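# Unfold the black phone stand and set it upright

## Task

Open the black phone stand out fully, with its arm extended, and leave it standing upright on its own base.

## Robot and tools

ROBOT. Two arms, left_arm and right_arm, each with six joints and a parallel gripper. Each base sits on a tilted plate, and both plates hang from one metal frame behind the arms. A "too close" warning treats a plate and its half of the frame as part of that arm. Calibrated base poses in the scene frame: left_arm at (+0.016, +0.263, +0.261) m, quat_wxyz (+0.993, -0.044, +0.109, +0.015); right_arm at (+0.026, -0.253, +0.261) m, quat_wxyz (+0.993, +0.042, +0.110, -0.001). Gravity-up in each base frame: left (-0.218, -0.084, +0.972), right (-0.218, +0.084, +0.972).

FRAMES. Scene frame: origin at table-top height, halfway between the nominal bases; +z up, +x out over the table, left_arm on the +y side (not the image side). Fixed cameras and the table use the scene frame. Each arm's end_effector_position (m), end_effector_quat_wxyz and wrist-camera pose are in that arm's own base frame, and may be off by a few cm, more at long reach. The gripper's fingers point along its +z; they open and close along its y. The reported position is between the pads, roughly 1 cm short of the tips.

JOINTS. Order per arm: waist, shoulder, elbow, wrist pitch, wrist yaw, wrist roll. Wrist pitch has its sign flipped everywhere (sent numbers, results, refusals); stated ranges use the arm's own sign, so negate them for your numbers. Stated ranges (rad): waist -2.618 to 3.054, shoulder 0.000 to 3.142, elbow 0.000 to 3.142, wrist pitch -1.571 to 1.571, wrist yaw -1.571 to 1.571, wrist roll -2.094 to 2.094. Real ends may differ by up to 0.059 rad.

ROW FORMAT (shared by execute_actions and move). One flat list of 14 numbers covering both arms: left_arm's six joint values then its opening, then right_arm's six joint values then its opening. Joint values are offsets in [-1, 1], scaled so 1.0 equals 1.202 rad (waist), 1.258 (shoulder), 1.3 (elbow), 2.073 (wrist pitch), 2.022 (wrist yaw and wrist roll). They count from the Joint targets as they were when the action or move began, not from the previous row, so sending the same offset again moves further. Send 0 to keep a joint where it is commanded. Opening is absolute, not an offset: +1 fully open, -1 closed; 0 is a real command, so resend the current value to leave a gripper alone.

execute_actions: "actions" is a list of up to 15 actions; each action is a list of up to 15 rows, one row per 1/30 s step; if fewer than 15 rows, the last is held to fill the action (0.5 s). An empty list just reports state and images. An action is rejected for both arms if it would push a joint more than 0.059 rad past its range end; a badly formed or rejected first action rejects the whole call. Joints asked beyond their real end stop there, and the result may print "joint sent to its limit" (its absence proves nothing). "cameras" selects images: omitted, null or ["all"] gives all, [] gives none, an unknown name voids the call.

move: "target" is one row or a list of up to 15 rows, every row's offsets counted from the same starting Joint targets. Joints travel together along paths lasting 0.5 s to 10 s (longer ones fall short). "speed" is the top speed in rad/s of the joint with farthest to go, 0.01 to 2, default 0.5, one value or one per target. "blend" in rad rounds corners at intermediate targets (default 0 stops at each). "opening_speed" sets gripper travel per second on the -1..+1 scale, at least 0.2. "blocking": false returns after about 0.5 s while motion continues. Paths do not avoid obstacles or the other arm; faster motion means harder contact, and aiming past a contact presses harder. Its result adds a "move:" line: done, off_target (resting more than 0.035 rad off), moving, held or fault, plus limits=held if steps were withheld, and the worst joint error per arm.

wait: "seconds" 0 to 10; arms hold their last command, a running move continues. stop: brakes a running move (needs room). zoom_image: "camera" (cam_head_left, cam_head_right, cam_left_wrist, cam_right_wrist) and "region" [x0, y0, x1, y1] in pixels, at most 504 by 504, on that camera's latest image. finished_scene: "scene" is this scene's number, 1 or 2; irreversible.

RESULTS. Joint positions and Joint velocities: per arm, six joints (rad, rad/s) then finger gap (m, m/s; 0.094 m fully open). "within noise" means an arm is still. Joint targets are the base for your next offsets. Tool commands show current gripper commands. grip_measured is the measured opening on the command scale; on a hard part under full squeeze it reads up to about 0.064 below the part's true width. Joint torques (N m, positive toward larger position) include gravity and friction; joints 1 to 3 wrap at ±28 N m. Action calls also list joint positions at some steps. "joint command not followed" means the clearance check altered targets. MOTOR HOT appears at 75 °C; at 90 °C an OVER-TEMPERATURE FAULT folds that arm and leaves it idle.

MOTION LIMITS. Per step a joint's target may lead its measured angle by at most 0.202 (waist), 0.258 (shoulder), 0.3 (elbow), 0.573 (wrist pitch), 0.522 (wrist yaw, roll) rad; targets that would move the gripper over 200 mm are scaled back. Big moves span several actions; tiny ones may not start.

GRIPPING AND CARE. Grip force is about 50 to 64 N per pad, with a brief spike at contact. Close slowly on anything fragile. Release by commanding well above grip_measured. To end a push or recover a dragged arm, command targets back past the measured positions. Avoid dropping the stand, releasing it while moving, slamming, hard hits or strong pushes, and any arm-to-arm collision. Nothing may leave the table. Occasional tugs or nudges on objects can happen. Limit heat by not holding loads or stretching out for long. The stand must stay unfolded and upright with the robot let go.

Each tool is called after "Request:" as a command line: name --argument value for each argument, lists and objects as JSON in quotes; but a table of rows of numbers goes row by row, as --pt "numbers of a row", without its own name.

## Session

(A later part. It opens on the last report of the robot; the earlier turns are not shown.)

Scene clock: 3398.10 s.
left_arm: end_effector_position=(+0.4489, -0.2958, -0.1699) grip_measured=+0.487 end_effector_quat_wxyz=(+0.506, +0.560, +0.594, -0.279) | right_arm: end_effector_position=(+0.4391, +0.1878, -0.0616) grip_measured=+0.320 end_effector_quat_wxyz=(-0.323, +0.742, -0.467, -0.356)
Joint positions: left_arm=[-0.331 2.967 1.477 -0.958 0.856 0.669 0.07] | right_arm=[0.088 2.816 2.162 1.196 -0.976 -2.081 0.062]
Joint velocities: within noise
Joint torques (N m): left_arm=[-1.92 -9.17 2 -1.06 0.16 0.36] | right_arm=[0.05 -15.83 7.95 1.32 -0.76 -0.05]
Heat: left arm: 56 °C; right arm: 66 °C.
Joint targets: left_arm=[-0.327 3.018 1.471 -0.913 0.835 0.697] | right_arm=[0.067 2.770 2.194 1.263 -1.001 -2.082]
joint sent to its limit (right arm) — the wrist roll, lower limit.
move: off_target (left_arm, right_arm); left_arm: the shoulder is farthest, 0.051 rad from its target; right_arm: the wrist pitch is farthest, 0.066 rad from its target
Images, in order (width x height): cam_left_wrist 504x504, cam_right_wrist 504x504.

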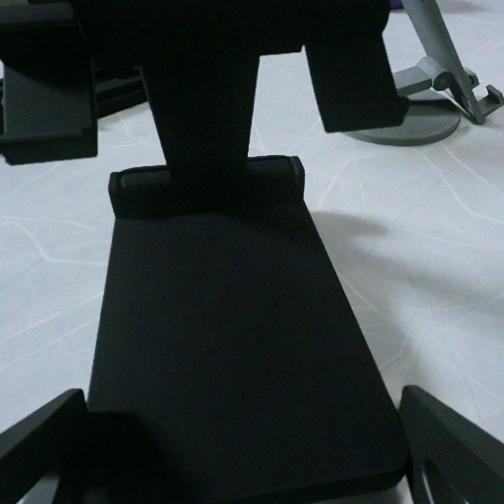

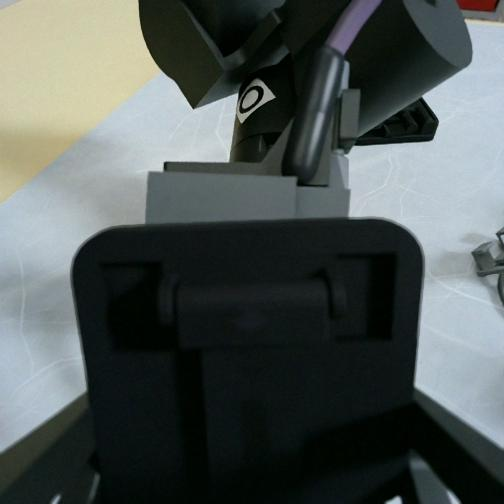

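Request:
move --target '[0.0166,0.04,0,0.024,0,0,0.2,-0.004,-0.0278,0.004,0.01,0,0,-0.8]' --speed 0.08 --cameras '["cam_left_wrist","cam_right_wrist"]'

Scene clock: 3404.77 s.
left_arm: end_effector_position=(+0.4456, -0.2961, -0.1769) grip_measured=+0.487 end_effector_quat_wxyz=(+0.505, +0.558, +0.593, -0.286) | right_arm: end_effector_position=(+0.4379, +0.1834, -0.0655) grip_measured=+0.320 end_effector_quat_wxyz=(-0.311, +0.748, -0.470, -0.351)
Joint positions: left_arm=[-0.331 2.996 1.492 -0.976 0.868 0.658 0.07] | right_arm=[0.085 2.816 2.162 1.201 -0.947 -2.081 0.062]
Joint velocities: within noise
Joint torques (N m): left_arm=[-0.18 -7.2 0.64 -0.39 0.03 0.46] | right_arm=[-0.1 -18.37 8.43 1.51 -1.16 -0.06]
Heat: left arm: 55 °C; right arm: 70 °C.
Joint targets: left_arm=[-0.307 3.068 1.471 -0.863 0.835 0.697] | right_arm=[0.062 2.735 2.199 1.283 -1.000 -2.082]
move: off_target (left_arm, right_arm); left_arm: the wrist pitch is farthest, 0.113 rad from its target; right_arm: the wrist pitch is farthest, 0.082 rad from its target
Images, in order (width x height): cam_left_wrist 504x504, cam_right_wrist 504x504.

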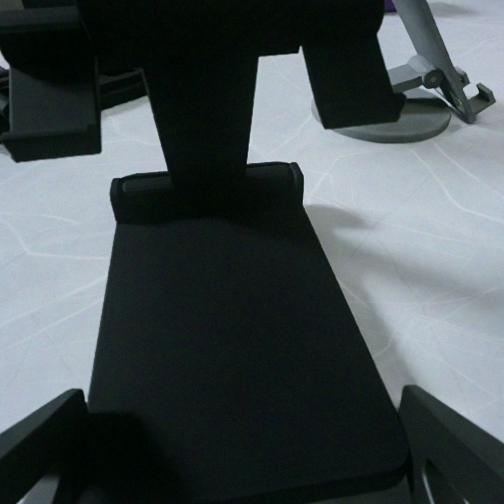

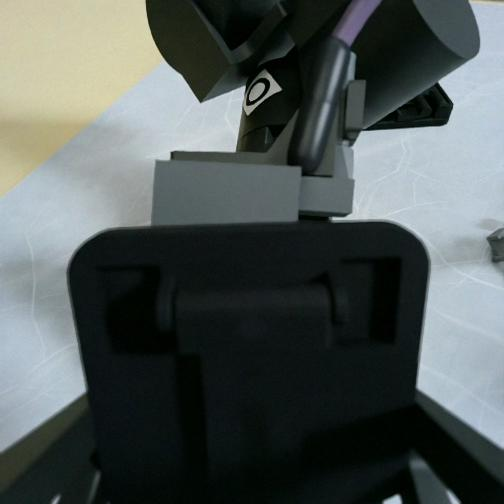

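Request:
move --target '[0.0083,0.028,0.01,0.03,0,0.01,0.2,-0.004,-0.0278,0.015,0.02,0,0,-0.8]' --speed 0.08 --cameras '["cam_left_wrist","cam_right_wrist"]'

Scene clock: 3410.30 s.
left_arm: end_effector_position=(+0.4441, -0.2958, -0.1782) grip_measured=+0.486 end_effector_quat_wxyz=(+0.506, +0.560, +0.585, -0.295) | right_arm: end_effector_position=(+0.4379, +0.1792, -0.0564) grip_measured=+0.320 end_effector_quat_wxyz=(-0.305, +0.747, -0.475, -0.352)
Joint positions: left_arm=[-0.325 3.011 1.508 -0.977 0.897 0.661 0.07] | right_arm=[0.078 2.8 2.171 1.24 -0.936 -2.081 0.062]
Joint velocities: within noise
Joint torques (N m): left_arm=[0.29 -5.39 0.54 0.34 -0.36 0.65] | right_arm=[-0.05 -19.88 9.25 1.53 -1.25 -0.06]
Heat: left arm: 54 °C; right arm: 76 °C. Fold the right arm in close to its base, or ease its load, before you think long.
Joint targets: left_arm=[-0.297 3.103 1.484 -0.801 0.835 0.717] | right_arm=[0.057 2.700 2.219 1.325 -1.000 -2.082]
MOTOR HOT: the shoulder of the right arm reports 76 °C; the controller's stop level is 90 °C. To cool a motor, set the load down, stop pushing, or move to a pose that needs little force.
move: off_target (left_arm, right_arm); left_arm: the wrist pitch is farthest, 0.176 rad from its target; right_arm: the shoulder is farthest, 0.100 rad from its target
Images, in order (width x height): cam_left_wrist 504x504, cam_right_wrist 504x504.

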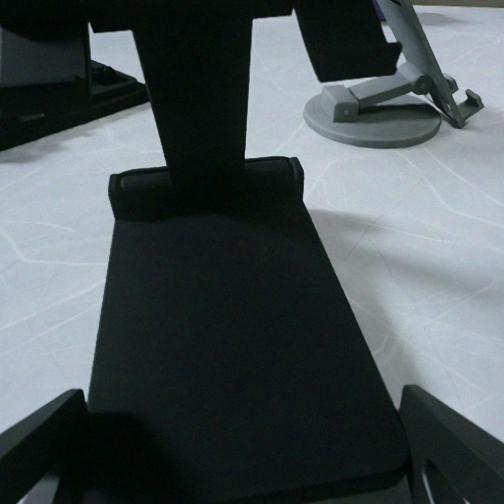

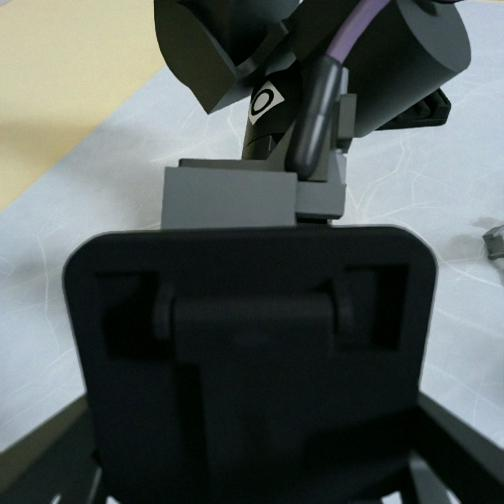

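Request:
move --target '[-0.0275,-0.0477,0.02,-0.0796,0.0297,-0.0267,0.2,0.0216,0.0556,-0.0262,-0.0338,0.0247,0,-0.8]' --speed 0.15 --cameras '["cam_left_wrist","cam_right_wrist"]'

Scene clock: 3417.53 s.
left_arm: end_effector_position=(+0.4458, -0.2971, -0.1740) grip_measured=+0.486 end_effector_quat_wxyz=(+0.512, +0.556, +0.583, -0.299) | right_arm: end_effector_position=(+0.4381, +0.1801, -0.0568) grip_measured=+0.320 end_effector_quat_wxyz=(-0.305, +0.748, -0.474, -0.350)
Joint positions: left_arm=[-0.326 3.011 1.51 -0.999 0.902 0.64 0.07] | right_arm=[0.08 2.8 2.171 1.235 -0.934 -2.081 0.062]
Joint velocities: within noise
Joint torques (N m): left_arm=[-2.69 -10.77 2.13 -1.18 0.27 0.25] | right_arm=[1.73 -14.56 6.15 0.85 -0.66 -0.02]
Heat: left arm: 52 °C; right arm: 78 °C. Fold the right arm in close to its base, or ease its load, before you think long.
Joint targets: left_arm=[-0.330 3.043 1.510 -0.966 0.895 0.663] | right_arm=[0.083 2.770 2.185 1.255 -0.950 -2.082]
MOTOR HOT: still on. The shoulder of the right arm reports 78 °C.
move: done
Images, in order (width x height): cam_left_wrist 504x504, cam_right_wrist 504x504.

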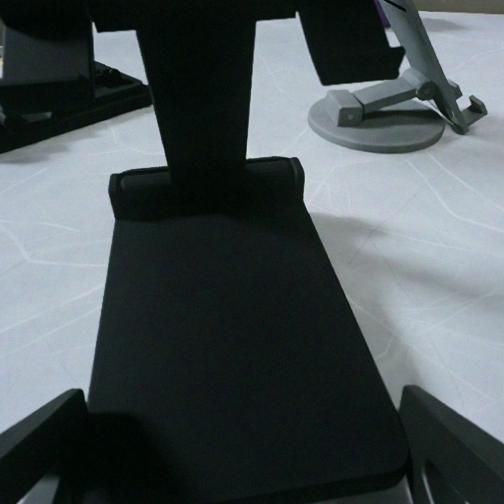

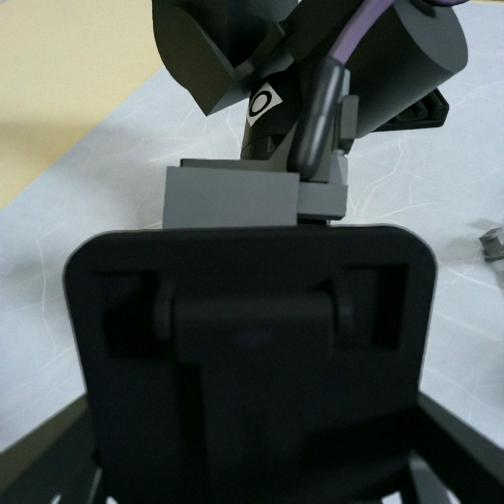

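Request:
move --pt "0 0.0 0 0 0 0 0.2 0 0 0 0 0 0 0.95" --pt "0 0.0159 0 0 0 0 0.2 -0.0782 0.0238 0.0769 0.1114 0.0134 -0.0 0.95" --opening_speed 0.7 --speed '[0.2,0.2]'

Scene clock: 3437.17 s.
left_arm: end_effector_position=(+0.4453, -0.2969, -0.1747) grip_measured=+0.486 end_effector_quat_wxyz=(+0.513, +0.559, +0.581, -0.297) | right_arm: end_effector_position=(+0.4361, +0.1394, -0.0281) grip_measured=+0.947 end_effector_quat_wxyz=(-0.278, +0.705, -0.528, -0.384)
Joint positions: left_arm=[-0.326 3.013 1.51 -1.001 0.902 0.648 0.07] | right_arm=[-0.008 2.8 2.263 1.467 -0.919 -2.081 0.091]
Joint velocities: within noise
Joint torques (N m): left_arm=[-2.69 -9.47 2.35 -1.18 0.26 0.17] | right_arm=[1.11 -12.41 7.15 1.12 -0.48 -0.04]
Heat: left arm: 54 °C; right arm: 74 °C. Fold the right arm in close to its base, or ease its load, before you think long.
Joint targets: left_arm=[-0.330 3.063 1.510 -0.966 0.895 0.663] | right_arm=[-0.011 2.800 2.285 1.486 -0.923 -2.082]
MOTOR HOT: still on. The shoulder of the right arm reports 74 °C.
move: off_target (left_arm); left_arm: the shoulder is farthest, 0.050 rad from its target

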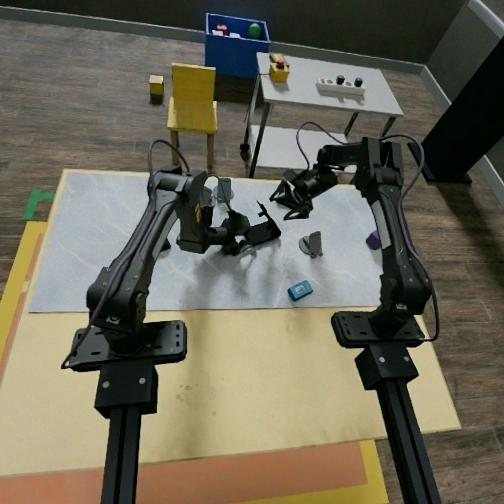

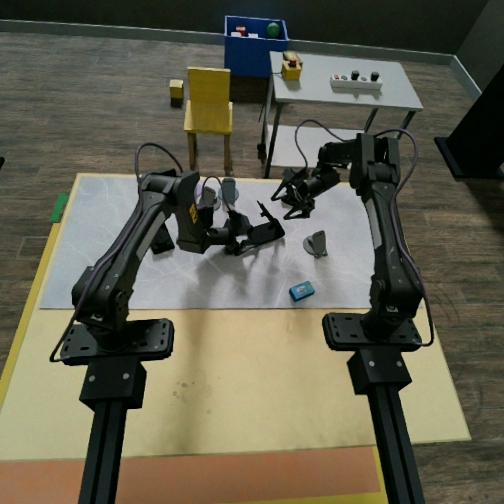

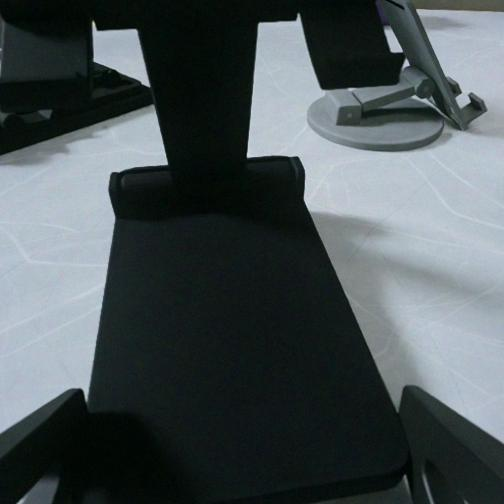

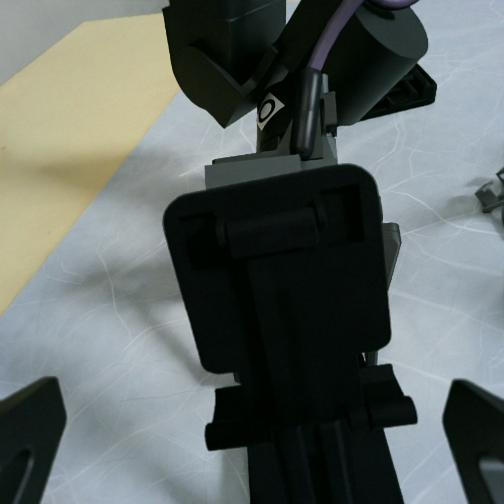

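Request:
move --pt "0 0.0135 0 0 0 0 0.2 0 0 0 0 0 0 0.95" --pt "0 0.0135 0 0 0 0 0.95 0 0 0 0 0 0 0.95" --pt "0.1206 -0.1653 -0.2062 -0.0092 0.0668 0.0628 0.95 0 0 0 0 0 0 0.95" --opening_speed 0.6 --speed '[0.1,0.2,0.2]' --cameras '["cam_left_wrist","cam_right_wrist"]'

Scene clock: 3452.07 s.
left_arm: end_effector_position=(+0.4184, -0.2333, -0.1570) grip_measured=+0.948 end_effector_quat_wxyz=(+0.508, +0.560, +0.584, -0.295) | right_arm: end_effector_position=(+0.4359, +0.1393, -0.0281) grip_measured=+0.947 end_effector_quat_wxyz=(-0.278, +0.705, -0.528, -0.384)
Joint positions: left_arm=[-0.19 2.878 1.251 -1.004 1.01 0.785 0.092] | right_arm=[-0.008 2.8 2.263 1.468 -0.919 -2.081 0.091]
Joint velocities: within noise
Joint torques (N m): left_arm=[-1.29 -14.68 0.62 -1.16 0.53 0.09] | right_arm=[0.91 -12.4 7.06 1.08 -0.49 -0.03]
Heat: left arm: 52 °C; right arm: 71 °C.
Joint targets: left_arm=[-0.185 2.855 1.242 -0.985 1.030 0.790] | right_arm=[-0.011 2.800 2.285 1.486 -0.923 -2.082]
MOTOR HOT: cleared for the motors of the right arm.
move: done; target 2's new numbers were sent with left_arm's shoulder 0.062 rad from that target
Images, in order (width x height): cam_left_wrist 504x504, cam_right_wrist 504x504.

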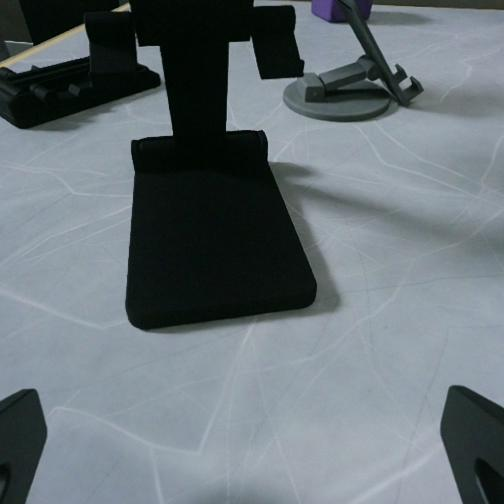

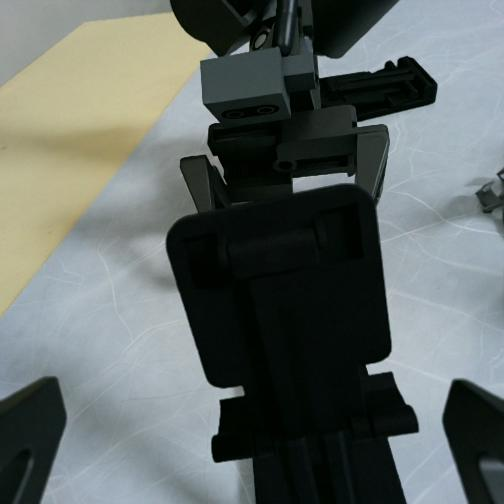

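Request:
move --pt "-0.1206 0.1789 0.2062 0.0092 -0.0668 -0.0628 0.95 0 0 0 0 0 0 0.95" --pt "-0.1206 0.1789 0.2062 0.0092 -0.0668 -0.0628 0.2 0 0 0 0 0 0 0.95" --opening_speed 0.5 --speed '[0.2,0.2]' --cameras '["cam_left_wrist","cam_right_wrist"]'

Scene clock: 3526.90 s.
left_arm: end_effector_position=(+0.4355, -0.2981, -0.1754) grip_measured=+0.203 end_effector_quat_wxyz=(+0.514, +0.565, +0.566, -0.312) | right_arm: end_effector_position=(+0.4359, +0.1393, -0.0281) grip_measured=+0.947 end_effector_quat_wxyz=(-0.278, +0.705, -0.528, -0.384)
Joint positions: left_arm=[-0.325 3.025 1.504 -1.027 0.947 0.651 0.056] | right_arm=[-0.008 2.8 2.263 1.468 -0.919 -2.081 0.091]
Joint velocities: within noise
Joint torques (N m): left_arm=[-2.71 -8.62 2.61 -0.89 -0.23 0.11] | right_arm=[0.98 -12.36 6.94 1.09 -0.48 -0.03]
Heat: left arm: 56 °C; right arm: 69 °C.
Joint targets: left_arm=[-0.330 3.080 1.510 -0.966 0.895 0.663] | right_arm=[-0.011 2.800 2.285 1.486 -0.923 -2.082]
move: off_target (left_arm); target 2's new numbers were sent with left_arm's shoulder 0.059 rad from that target; left_arm: the wrist pitch is farthest, 0.061 rad from its target
Images, in order (width x height): cam_left_wrist 504x504, cam_right_wrist 504x504.

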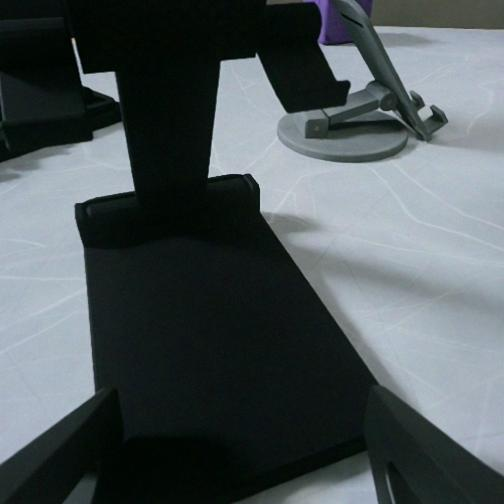

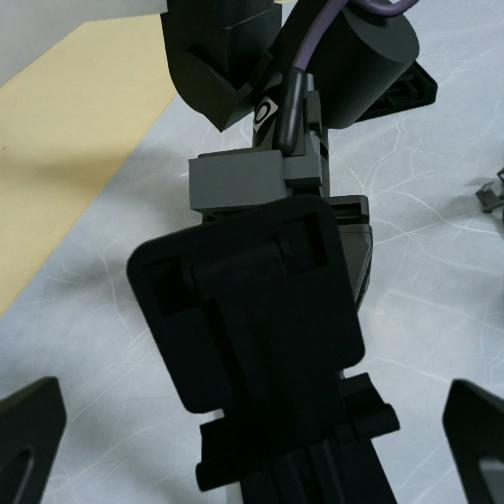

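Request:
move --pt "0 0 0 0 0 0 0.95 0 0 0 0 0 0 0.95" --pt "0.1206 -0.1789 -0.2062 -0.0092 0.0668 0.0628 0.95 0 0 0 0 0 0 0.95" --opening_speed 0.5 --speed '[0.2,0.2]' --cameras '["cam_left_wrist","cam_right_wrist"]'

Scene clock: 3541.47 s.
left_arm: end_effector_position=(+0.4184, -0.2333, -0.1570) grip_measured=+0.948 end_effector_quat_wxyz=(+0.508, +0.560, +0.584, -0.295) | right_arm: end_effector_position=(+0.4359, +0.1393, -0.0281) grip_measured=+0.947 end_effector_quat_wxyz=(-0.278, +0.705, -0.528, -0.384)
Joint positions: left_arm=[-0.19 2.878 1.251 -1.004 1.01 0.785 0.092] | right_arm=[-0.008 2.8 2.263 1.468 -0.919 -2.081 0.091]
Joint velocities: within noise
Joint torques (N m): left_arm=[-1.44 -14.64 0.51 -1.1 0.57 0.08] | right_arm=[0.96 -12.34 7.05 1.11 -0.48 -0.07]
Heat: left arm: 53 °C; right arm: 69 °C.
Joint targets: left_arm=[-0.185 2.855 1.242 -0.985 1.030 0.790] | right_arm=[-0.011 2.800 2.285 1.485 -0.923 -2.082]
move: done
Images, in order (width x height): cam_left_wrist 504x504, cam_right_wrist 504x504.

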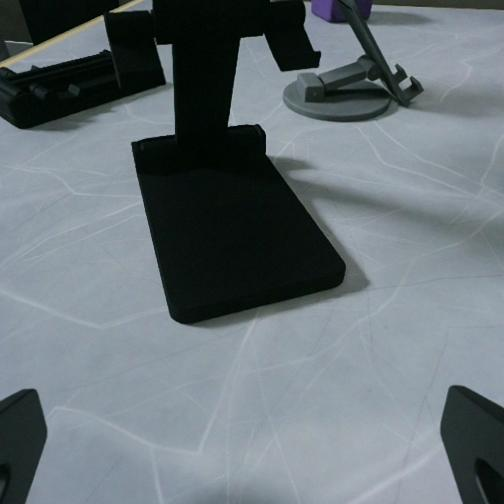

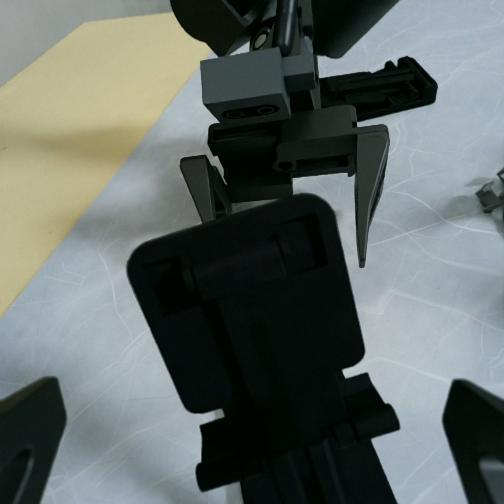

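Request:
move --target '[-0.1897,0.1471,-0.0685,-0.2706,-0.2621,-0.1993,0.95,0,0,0,0,0,0,0.95]' --speed 0.3 --cameras '["cam_left_wrist"]'

Scene clock: 3567.30 s.
left_arm: end_effector_position=(+0.4125, -0.2682, -0.1721) grip_measured=+0.948 end_effector_quat_wxyz=(+0.566, +0.439, +0.667, -0.204) | right_arm: end_effector_position=(+0.4358, +0.1393, -0.0281) grip_measured=+0.947 end_effector_quat_wxyz=(-0.277, +0.705, -0.528, -0.385)
Joint positions: left_arm=[-0.403 3.018 1.158 -1.54 0.503 0.394 0.092] | right_arm=[-0.008 2.8 2.263 1.469 -0.919 -2.081 0.091]
Joint velocities: within noise
Joint torques (N m): left_arm=[-2.84 -9.62 0.09 -1.95 0.17 -0.04] | right_arm=[0.81 -12.3 7.04 1.06 -0.46 -0.02]
Heat: left arm: 55 °C; right arm: 69 °C.
Joint targets: left_arm=[-0.413 3.041 1.152 -1.546 0.500 0.387] | right_arm=[-0.011 2.800 2.285 1.486 -0.923 -2.082]
move: done
Images, in order (width x height): cam_left_wrist 504x504.

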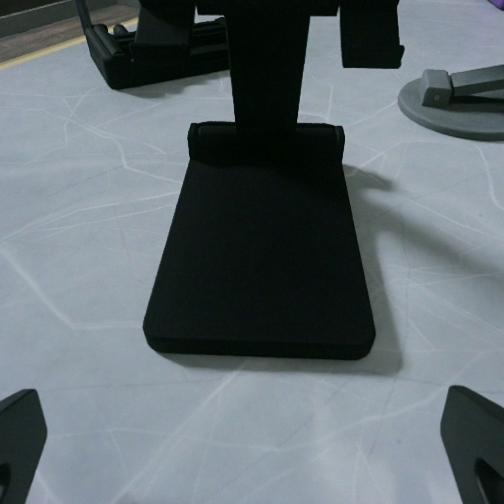

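Request:
move --target '[-0.0649,0.035,0.2215,0.0897,-0.0356,-0.0148,0.95,0,0,0,0,0,0,0.95]' --speed 0.12 --cameras '["cam_left_wrist"]'

Scene clock: 3577.57 s.
left_arm: end_effector_position=(+0.4590, -0.3202, -0.1633) grip_measured=+0.948 end_effector_quat_wxyz=(+0.591, +0.434, +0.649, -0.202) | right_arm: end_effector_position=(+0.4358, +0.1393, -0.0281) grip_measured=+0.947 end_effector_quat_wxyz=(-0.277, +0.705, -0.528, -0.385)
Joint positions: left_arm=[-0.477 3.057 1.431 -1.381 0.431 0.364 0.092] | right_arm=[-0.008 2.8 2.263 1.469 -0.919 -2.081 0.091]
Joint velocities: within noise
Joint torques (N m): left_arm=[-3.67 -10.97 2.85 -1.73 0.18 -0.03] | right_arm=[0.98 -12.27 7.02 1.11 -0.47 -0.08]
Heat: left arm: 54 °C; right arm: 69 °C.
Joint targets: left_arm=[-0.491 3.084 1.440 -1.360 0.428 0.358] | right_arm=[-0.011 2.800 2.285 1.486 -0.923 -2.082]
move: done
Images, in order (width x height): cam_left_wrist 504x504.

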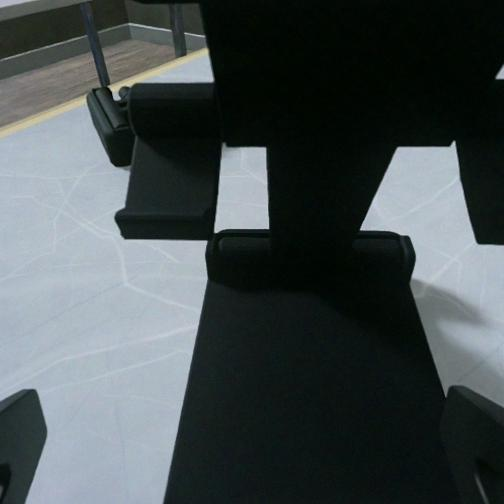

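Request:
move --target '[0,0.0207,-0.008,-0.008,0,0,0.95,0,0,0,0,0,0,0.95]' --speed 0.1 --cameras '["cam_left_wrist"]'

Scene clock: 3586.97 s.
left_arm: end_effector_position=(+0.4522, -0.3183, -0.1754) grip_measured=+0.948 end_effector_quat_wxyz=(+0.582, +0.435, +0.656, -0.206) | right_arm: end_effector_position=(+0.4358, +0.1393, -0.0281) grip_measured=+0.947 end_effector_quat_wxyz=(-0.277, +0.705, -0.528, -0.385)
Joint positions: left_arm=[-0.48 3.081 1.431 -1.384 0.431 0.359 0.092] | right_arm=[-0.008 2.8 2.263 1.469 -0.919 -2.081 0.091]
Joint velocities: within noise
Joint torques (N m): left_arm=[-3.44 -10.44 1.77 -1.84 0.15 -0.01] | right_arm=[0.99 -12.31 7.01 1.1 -0.47 -0.04]
Heat: left arm: 54 °C; right arm: 69 °C.
Joint targets: left_arm=[-0.491 3.111 1.430 -1.377 0.428 0.357] | right_arm=[-0.011 2.800 2.285 1.486 -0.923 -2.082]
move: done
Images, in order (width x height): cam_left_wrist 504x504.

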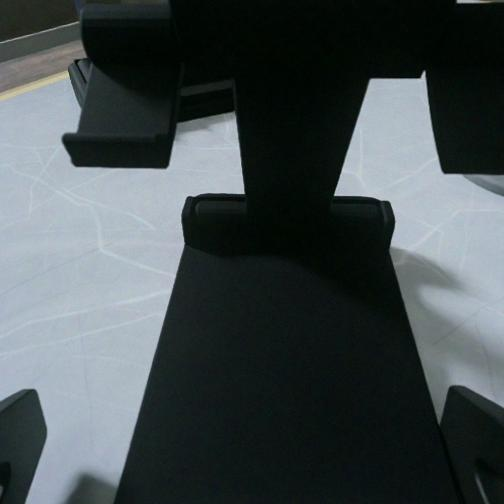

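Request:
move --pt "0 0.0135 -0.004 0.004 0 0 0.95 0 0 0 0 0 0 0.95" --pt "0 0.0135 -0.004 0.004 0 0 0.2 0 0 0 0 0 0 0.95" --speed 0.1 --opening_speed 0.4 --cameras '["cam_left_wrist"]'

Scene clock: 3593.67 s.
left_arm: end_effector_position=(+0.4499, -0.3212, -0.1697) grip_measured=+0.203 end_effector_quat_wxyz=(+0.595, +0.431, +0.645, -0.210) | right_arm: end_effector_position=(+0.4358, +0.1393, -0.0281) grip_measured=+0.947 end_effector_quat_wxyz=(-0.277, +0.705, -0.528, -0.385)
Joint positions: left_arm=[-0.487 3.091 1.431 -1.434 0.43 0.346 0.056] | right_arm=[-0.008 2.8 2.263 1.469 -0.919 -2.081 0.091]
Joint velocities: within noise
Joint torques (N m): left_arm=[-2.82 -9.89 1.32 -1.27 0.19 0.14] | right_arm=[0.92 -12.25 6.97 1.06 -0.48 -0.06]
Heat: left arm: 53 °C; right arm: 69 °C.
Joint targets: left_arm=[-0.492 3.127 1.425 -1.369 0.428 0.357] | right_arm=[-0.011 2.800 2.285 1.486 -0.923 -2.082]
move: off_target (left_arm); target 2's new numbers were sent with left_arm's shoulder 0.040 rad from that target; left_arm: the wrist pitch is farthest, 0.065 rad from its target
Images, in order (width x height): cam_left_wrist 504x504.

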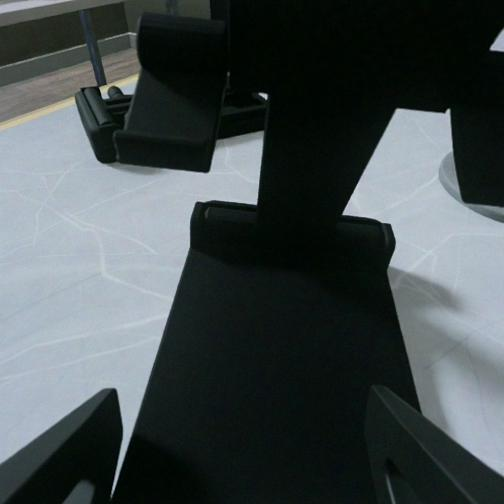

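Request:
move --pt "0 0 0 0 0 0 0.95 0 0 0 0 0 0 0.95" --pt "0.0649 -0.0692 -0.2095 -0.0857 0.0356 0.0148 0.95 0 0 0 0 0 0 0.95" --opening_speed 0.5 --speed '[0.2,0.2]' --cameras '["cam_left_wrist","cam_right_wrist","cam_head_right"]'

Scene clock: 3605.87 s.
left_arm: end_effector_position=(+0.4001, -0.2704, -0.1866) grip_measured=+0.948 end_effector_quat_wxyz=(+0.557, +0.441, +0.673, -0.207) | right_arm: end_effector_position=(+0.4358, +0.1393, -0.0281) grip_measured=+0.947 end_effector_quat_wxyz=(-0.277, +0.705, -0.528, -0.385)
Joint positions: left_arm=[-0.422 3.059 1.16 -1.559 0.489 0.389 0.092] | right_arm=[-0.008 2.8 2.263 1.469 -0.919 -2.081 0.091]
Joint velocities: within noise
Joint torques (N m): left_arm=[-1.42 -12.92 -0.32 -1.69 0.36 -0.01] | right_arm=[1.02 -12.36 7.02 1.1 -0.48 -0.06]
Heat: left arm: 53 °C; right arm: 69 °C.
Joint targets: left_arm=[-0.413 3.040 1.152 -1.546 0.500 0.387] | right_arm=[-0.011 2.800 2.285 1.486 -0.923 -2.082]
move: done
Images, in order (width x height): cam_head_right 504x504, cam_left_wrist 504x504, cam_right_wrist 504x504.

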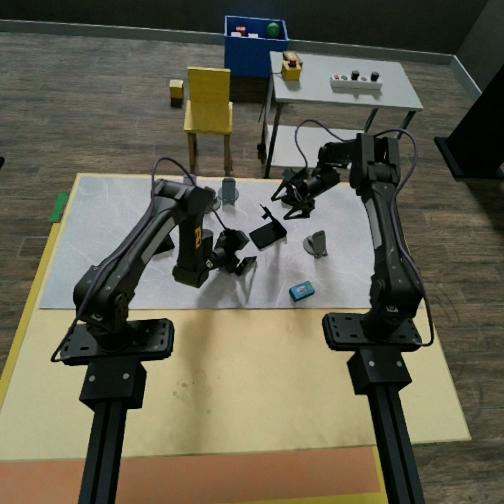

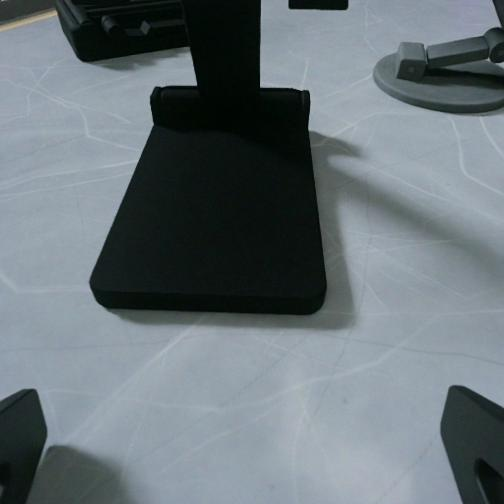

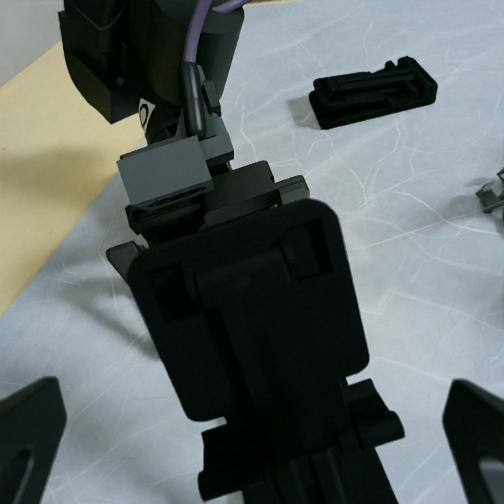

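Request:
move --target '[0,0,0,0,0,0,0.95,0.1156,-0.2544,-0.2308,-0.1645,0.1993,0.0134,0.95]' --speed 0.35 --cameras '["cam_right_wrist"]'

Scene clock: 3642.20 s.
left_arm: end_effector_position=(+0.4001, -0.2704, -0.1866) grip_measured=+0.948 end_effector_quat_wxyz=(+0.557, +0.441, +0.673, -0.207) | right_arm: end_effector_position=(+0.4408, +0.1438, -0.0183) grip_measured=+0.947 end_effector_quat_wxyz=(-0.184, +0.852, -0.456, -0.183)
Joint positions: left_arm=[-0.422 3.059 1.16 -1.559 0.489 0.389 0.092] | right_arm=[0.122 2.516 2.005 1.156 -0.516 -2.062 0.091]
Joint velocities: within noise
Joint torques (N m): left_arm=[-1.24 -13.04 0.06 -1.71 0.33 0] | right_arm=[2.03 -14.83 4.04 0.36 -0.4 0.05]
Heat: left arm: 51 °C; right arm: 71 °C.
Joint targets: left_arm=[-0.413 3.040 1.152 -1.546 0.500 0.387] | right_arm=[0.128 2.480 1.984 1.144 -0.520 -2.055]
move: off_target (right_arm); right_arm: the shoulder is farthest, 0.036 rad from its target
Images, in order (width x height): cam_right_wrist 504x504.

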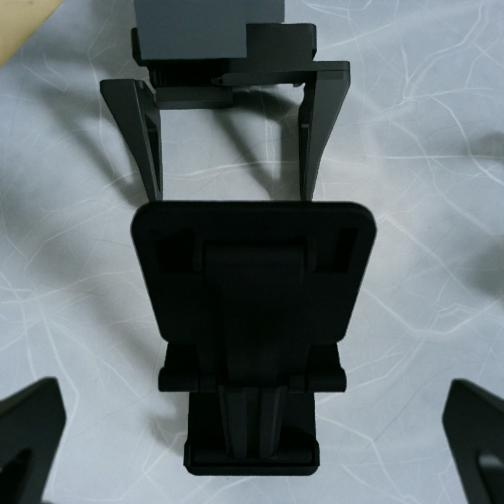

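Request:
move --target '[0,0,0,0,0,0,0.95,0.0541,0.0874,-0.0877,-0.0984,-0.0064,0.0346,0.95]' --speed 0.2 --cameras '["cam_right_wrist"]'

Scene clock: 3646.37 s.
left_arm: end_effector_position=(+0.4001, -0.2704, -0.1866) grip_measured=+0.948 end_effector_quat_wxyz=(+0.557, +0.441, +0.673, -0.207) | right_arm: end_effector_position=(+0.4327, +0.1711, -0.0661) grip_measured=+0.947 end_effector_quat_wxyz=(-0.184, +0.853, -0.454, -0.178)
Joint positions: left_arm=[-0.422 3.059 1.16 -1.559 0.489 0.389 0.092] | right_arm=[0.184 2.556 1.884 0.952 -0.515 -1.992 0.091]
Joint velocities: within noise
Joint torques (N m): left_arm=[-1.32 -12.94 -0.2 -1.7 0.3 0.02] | right_arm=[2.22 -9.5 4.11 0.31 -0.57 0.06]
Heat: left arm: 51 °C; right arm: 73 °C.
Joint targets: left_arm=[-0.413 3.040 1.152 -1.546 0.500 0.387] | right_arm=[0.193 2.590 1.870 0.940 -0.533 -1.985]
move: done
Images, in order (width x height): cam_right_wrist 504x504.

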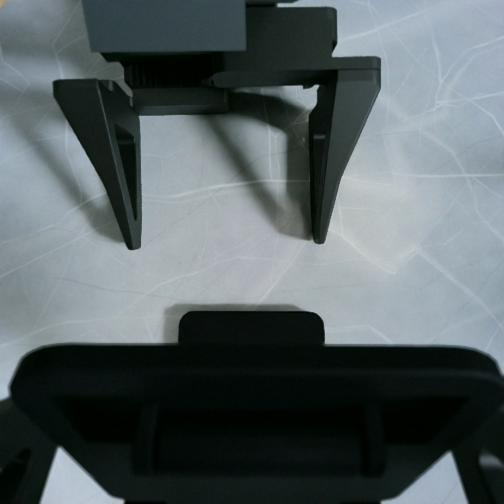

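Request:
move --target '[0,0,0,0,0,0,0.95,0,0,0,0,0,0,-0.8]' --opening_speed 0.7 --cameras '["cam_left_wrist","cam_right_wrist"]'

Scene clock: 3652.87 s.
left_arm: end_effector_position=(+0.4001, -0.2704, -0.1866) grip_measured=+0.948 end_effector_quat_wxyz=(+0.557, +0.441, +0.673, -0.207) | right_arm: end_effector_position=(+0.4329, +0.1712, -0.0661) grip_measured=+0.314 end_effector_quat_wxyz=(-0.184, +0.853, -0.455, -0.178)
Joint positions: left_arm=[-0.422 3.059 1.16 -1.559 0.489 0.389 0.092] | right_arm=[0.184 2.556 1.884 0.952 -0.515 -1.992 0.062]
Joint velocities: within noise
Joint torques (N m): left_arm=[-1.21 -13 -0.06 -1.69 0.35 0] | right_arm=[2.33 -9.61 4.23 0.28 -0.57 0.06]
Heat: left arm: 51 °C; right arm: 73 °C.
Joint targets: left_arm=[-0.413 3.040 1.152 -1.546 0.500 0.387] | right_arm=[0.193 2.590 1.870 0.941 -0.533 -1.985]
move: done
Images, in order (width x height): cam_left_wrist 504x504, cam_right_wrist 504x504.

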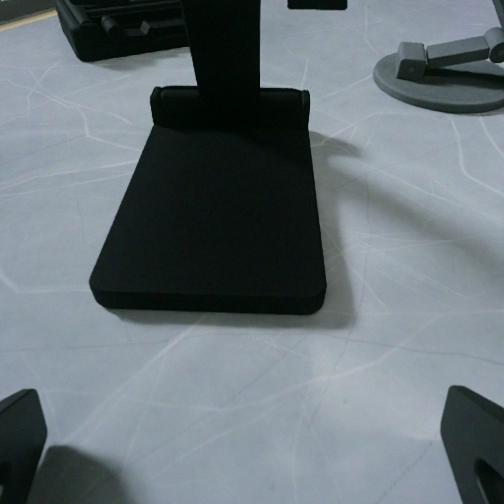

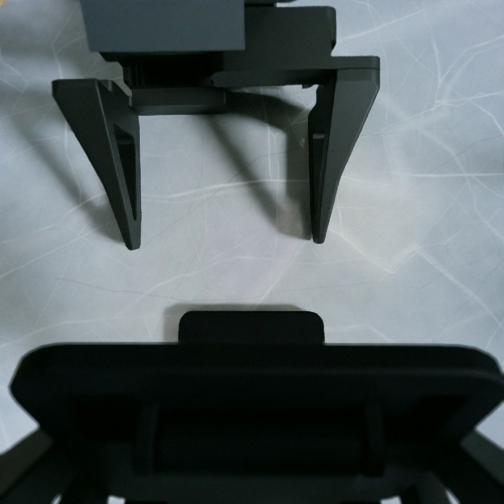

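Request:
move --pt "0.1 -0.4 -0.1 0.25 0.08 0.15 0.95 0 -0.0715 0 0 0 0 -0.8" --pt "0.2047 -0.7313 -0.2492 0.5297 0.1627 0.2948 0.95 0.0491 -0.1614 -0.21 -0.1872 -0.0193 0.1904 -0.8" --pt "0.2047 -0.7313 -0.2492 0.5297 0.1627 0.2948 0.95 0.0491 -0.1 -0.21 -0.1872 -0.0193 0.1904 -0.8" --speed '[0.4,0.3,0.05]'

Scene clock: 3665.10 s.
left_arm: end_effector_position=(+0.3869, -0.1978, -0.0232) grip_measured=+0.948 end_effector_quat_wxyz=(+0.448, +0.586, +0.642, -0.208) | right_arm: end_effector_position=(+0.4370, +0.2027, -0.0671) grip_measured=+0.314 end_effector_quat_wxyz=(-0.238, +0.781, -0.558, -0.150)
Joint positions: left_arm=[-0.174 2.143 0.839 -0.47 0.809 0.979 0.092] | right_arm=[0.241 2.433 1.613 0.563 -0.541 -1.608 0.062]
Joint velocities: within noise
Joint torques (N m): left_arm=[-0.77 -13.08 1.88 -0.9 0.55 0.02] | right_arm=[2.58 -9.25 3.99 -0.16 -0.78 0.06]
Heat: left arm: 52 °C; right arm: 75 °C. Fold the right arm in close to its base, or ease its load, before you think long.
Joint targets: left_arm=[-0.167 2.120 0.828 -0.448 0.829 0.983] | right_arm=[0.252 2.464 1.598 0.553 -0.572 -1.600]
MOTOR HOT: the shoulder of the right arm reports 75 °C; the controller's stop level is 90 °C. To cool a motor, set the load down, stop pushing, or move to a pose that needs little force.
move: done

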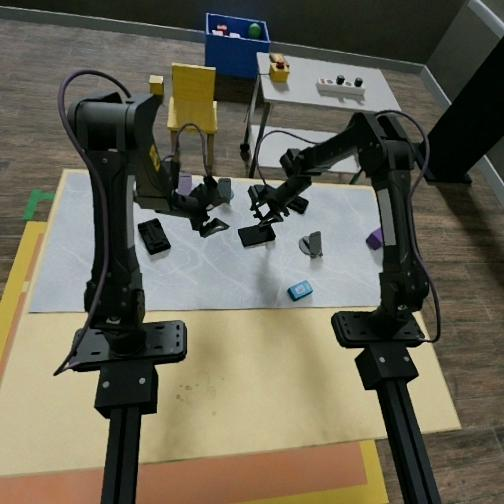

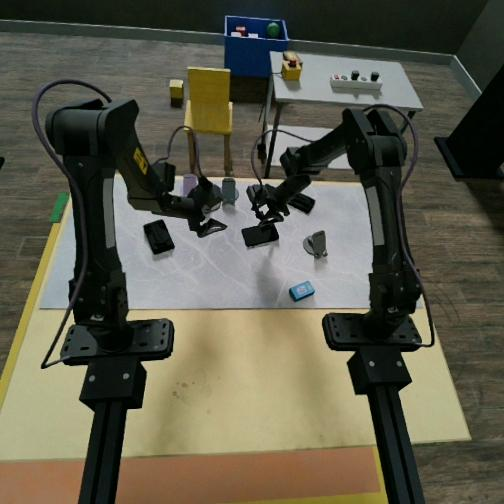

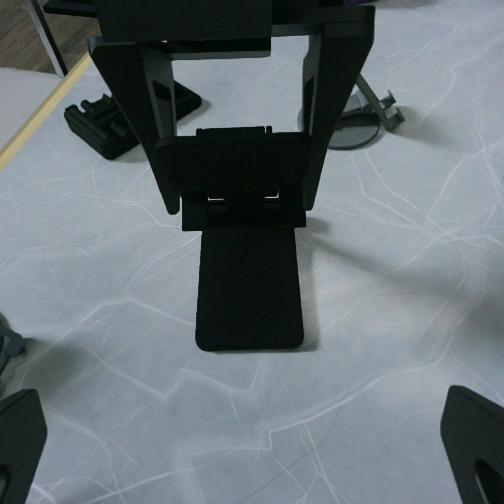

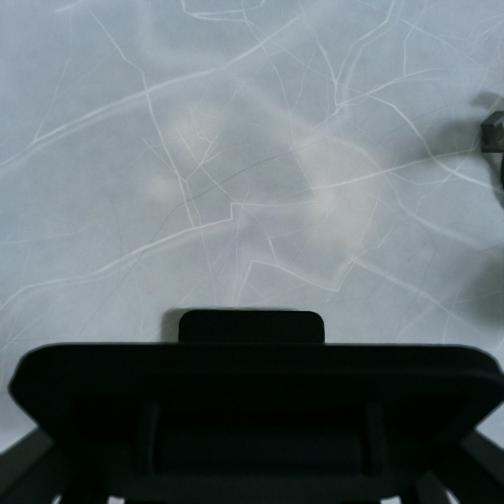

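Request:
move --pt "0 0 0 0 0 0 0.95 0 0.0119 0 0 0 0 -0.8" --pt "0 0 0 0 0 0 0.95 0 0.0119 0 0 0 0 0.95" --pt "0 0 0 0 0 0 0.95 -0.0815 -0.1224 0.0438 0.1143 -0.0069 -0.0544 0.95" --speed '[0.05,0.2,0.3]' --opening_speed 0.6 --cameras '["cam_left_wrist","cam_right_wrist"]'

Scene clock: 3684.67 s.
left_arm: end_effector_position=(+0.3868, -0.1979, -0.0232) grip_measured=+0.948 end_effector_quat_wxyz=(+0.448, +0.586, +0.642, -0.208) | right_arm: end_effector_position=(+0.4324, +0.1655, -0.0227) grip_measured=+0.947 end_effector_quat_wxyz=(-0.230, +0.777, -0.562, -0.162)
Joint positions: left_arm=[-0.174 2.143 0.839 -0.469 0.809 0.979 0.092] | right_arm=[0.157 2.338 1.639 0.765 -0.562 -1.701 0.091]
Joint velocities: within noise
Joint torques (N m): left_arm=[-0.81 -13.29 1.95 -0.9 0.6 0.11] | right_arm=[1.25 -13.35 6.91 0.34 -0.69 -0.11]
Heat: left arm: 54 °C; right arm: 72 °C. Fold the right arm in close to its base, or ease its load, before you think long.
Joint targets: left_arm=[-0.167 2.120 0.828 -0.448 0.829 0.983] | right_arm=[0.154 2.310 1.655 0.789 -0.586 -1.710]
MOTOR HOT: still on. The shoulder of the right arm reports 72 °C.
move: done; target 2's new numbers were sent with right_arm's shoulder 0.041 rad from that target
Images, in order (width x height): cam_left_wrist 504x504, cam_right_wrist 504x504.

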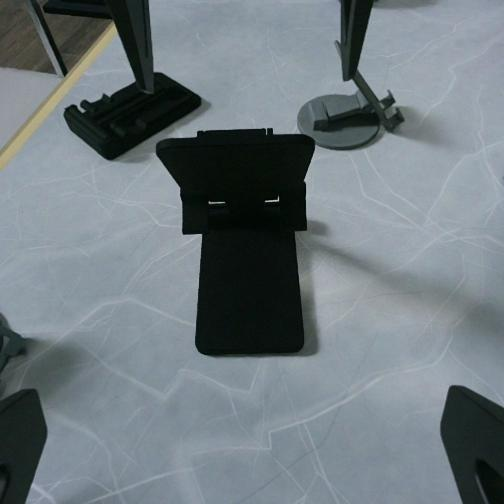

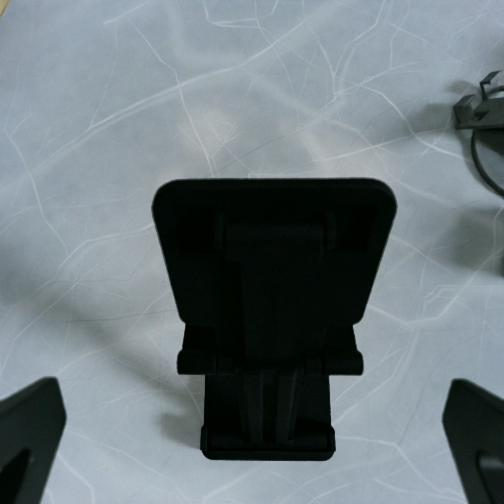

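Request:
move --target '[-0.1822,0.1701,0.23,0.0473,-0.1281,-0.0682,0.95,-0.1689,0.3617,0.3269,0.138,-0.1281,-0.1657,0.95]' --speed 0.3

Scene clock: 3724.63 s.
left_arm: end_effector_position=(+0.4228, -0.2692, -0.0550) grip_measured=+0.948 end_effector_quat_wxyz=(+0.400, +0.598, +0.673, -0.171) | right_arm: end_effector_position=(+0.4662, +0.1092, -0.0710) grip_measured=+0.947 end_effector_quat_wxyz=(-0.307, +0.749, -0.525, -0.263)
Joint positions: left_arm=[-0.377 2.31 1.112 -0.37 0.567 0.851 0.092] | right_arm=[-0.048 2.729 2.054 1.053 -0.821 -2.036 0.091]
Joint velocities: within noise
Joint torques (N m): left_arm=[-2.74 -10.81 4.9 -1.05 0.32 -0.04] | right_arm=[0.92 -9.72 7.34 0.76 -0.75 -0.05]
Heat: left arm: 55 °C; right arm: 83 °C. Fold the right arm in close to its base, or ease its load, before you think long.
Joint targets: left_arm=[-0.386 2.334 1.127 -0.350 0.570 0.845] | right_arm=[-0.049 2.765 2.079 1.075 -0.845 -2.045]
MOTOR HOT: still on. The shoulder of the right arm reports 83 °C.
move: off_target (right_arm); right_arm: the shoulder is farthest, 0.036 rad from its target

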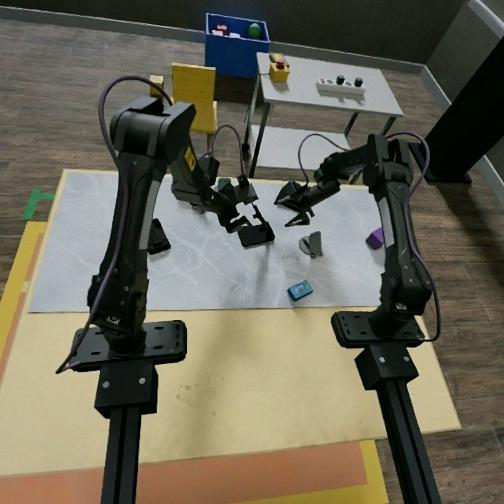

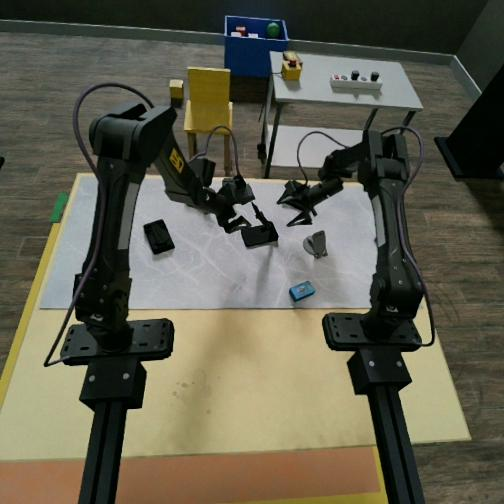

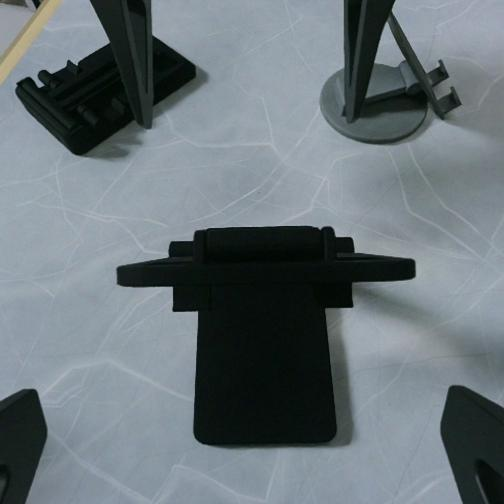

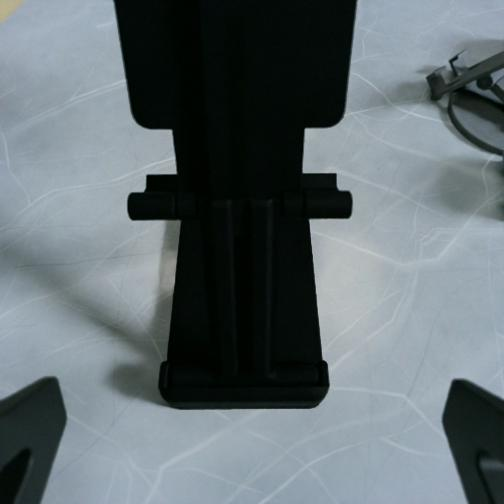

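Request:
move --pt "0 0 0 0 0 0 0.95 0.05 -0.4491 -0.2915 -0.0362 0.1706 0.4179 0.95" --pt "0 0 0 0 0 0 0.95 -0.1 -1.0 -0.9 -0.1 0.35 0.9 0.95" --speed 0.9 --blend '[0.2,0]' --cameras '["cam_right_wrist"]'

Scene clock: 3735.23 s.
left_arm: end_effector_position=(+0.4228, -0.2691, -0.0551) grip_measured=+0.948 end_effector_quat_wxyz=(+0.400, +0.598, +0.673, -0.171) | right_arm: end_effector_position=(+0.2643, -0.0169, +0.0460) grip_measured=+0.947 end_effector_quat_wxyz=(+0.051, -0.037, +0.996, +0.062)
Joint positions: left_arm=[-0.377 2.31 1.112 -0.37 0.566 0.851 0.092] | right_arm=[-0.163 1.532 0.924 0.888 -0.142 -0.232 0.091]
Joint velocities: within noise
Joint torques (N m): left_arm=[-2.86 -10.93 4.68 -1.02 0.35 0] | right_arm=[-0.08 -7.87 4.4 -0.01 -0.07 0.07]
Heat: left arm: 55 °C; right arm: 78 °C. Fold the right arm in close to its base, or ease its load, before you think long.
Joint targets: left_arm=[-0.386 2.334 1.127 -0.350 0.570 0.846] | right_arm=[-0.169 1.507 0.909 0.868 -0.138 -0.225]
MOTOR HOT: still on. The shoulder of the right arm reports 78 °C.
move: done
Images, in order (width x height): cam_right_wrist 504x504.

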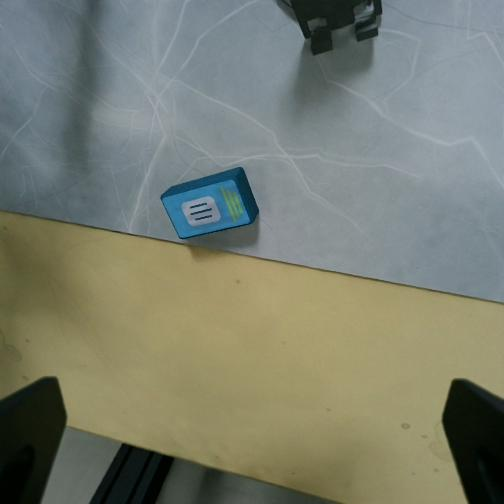

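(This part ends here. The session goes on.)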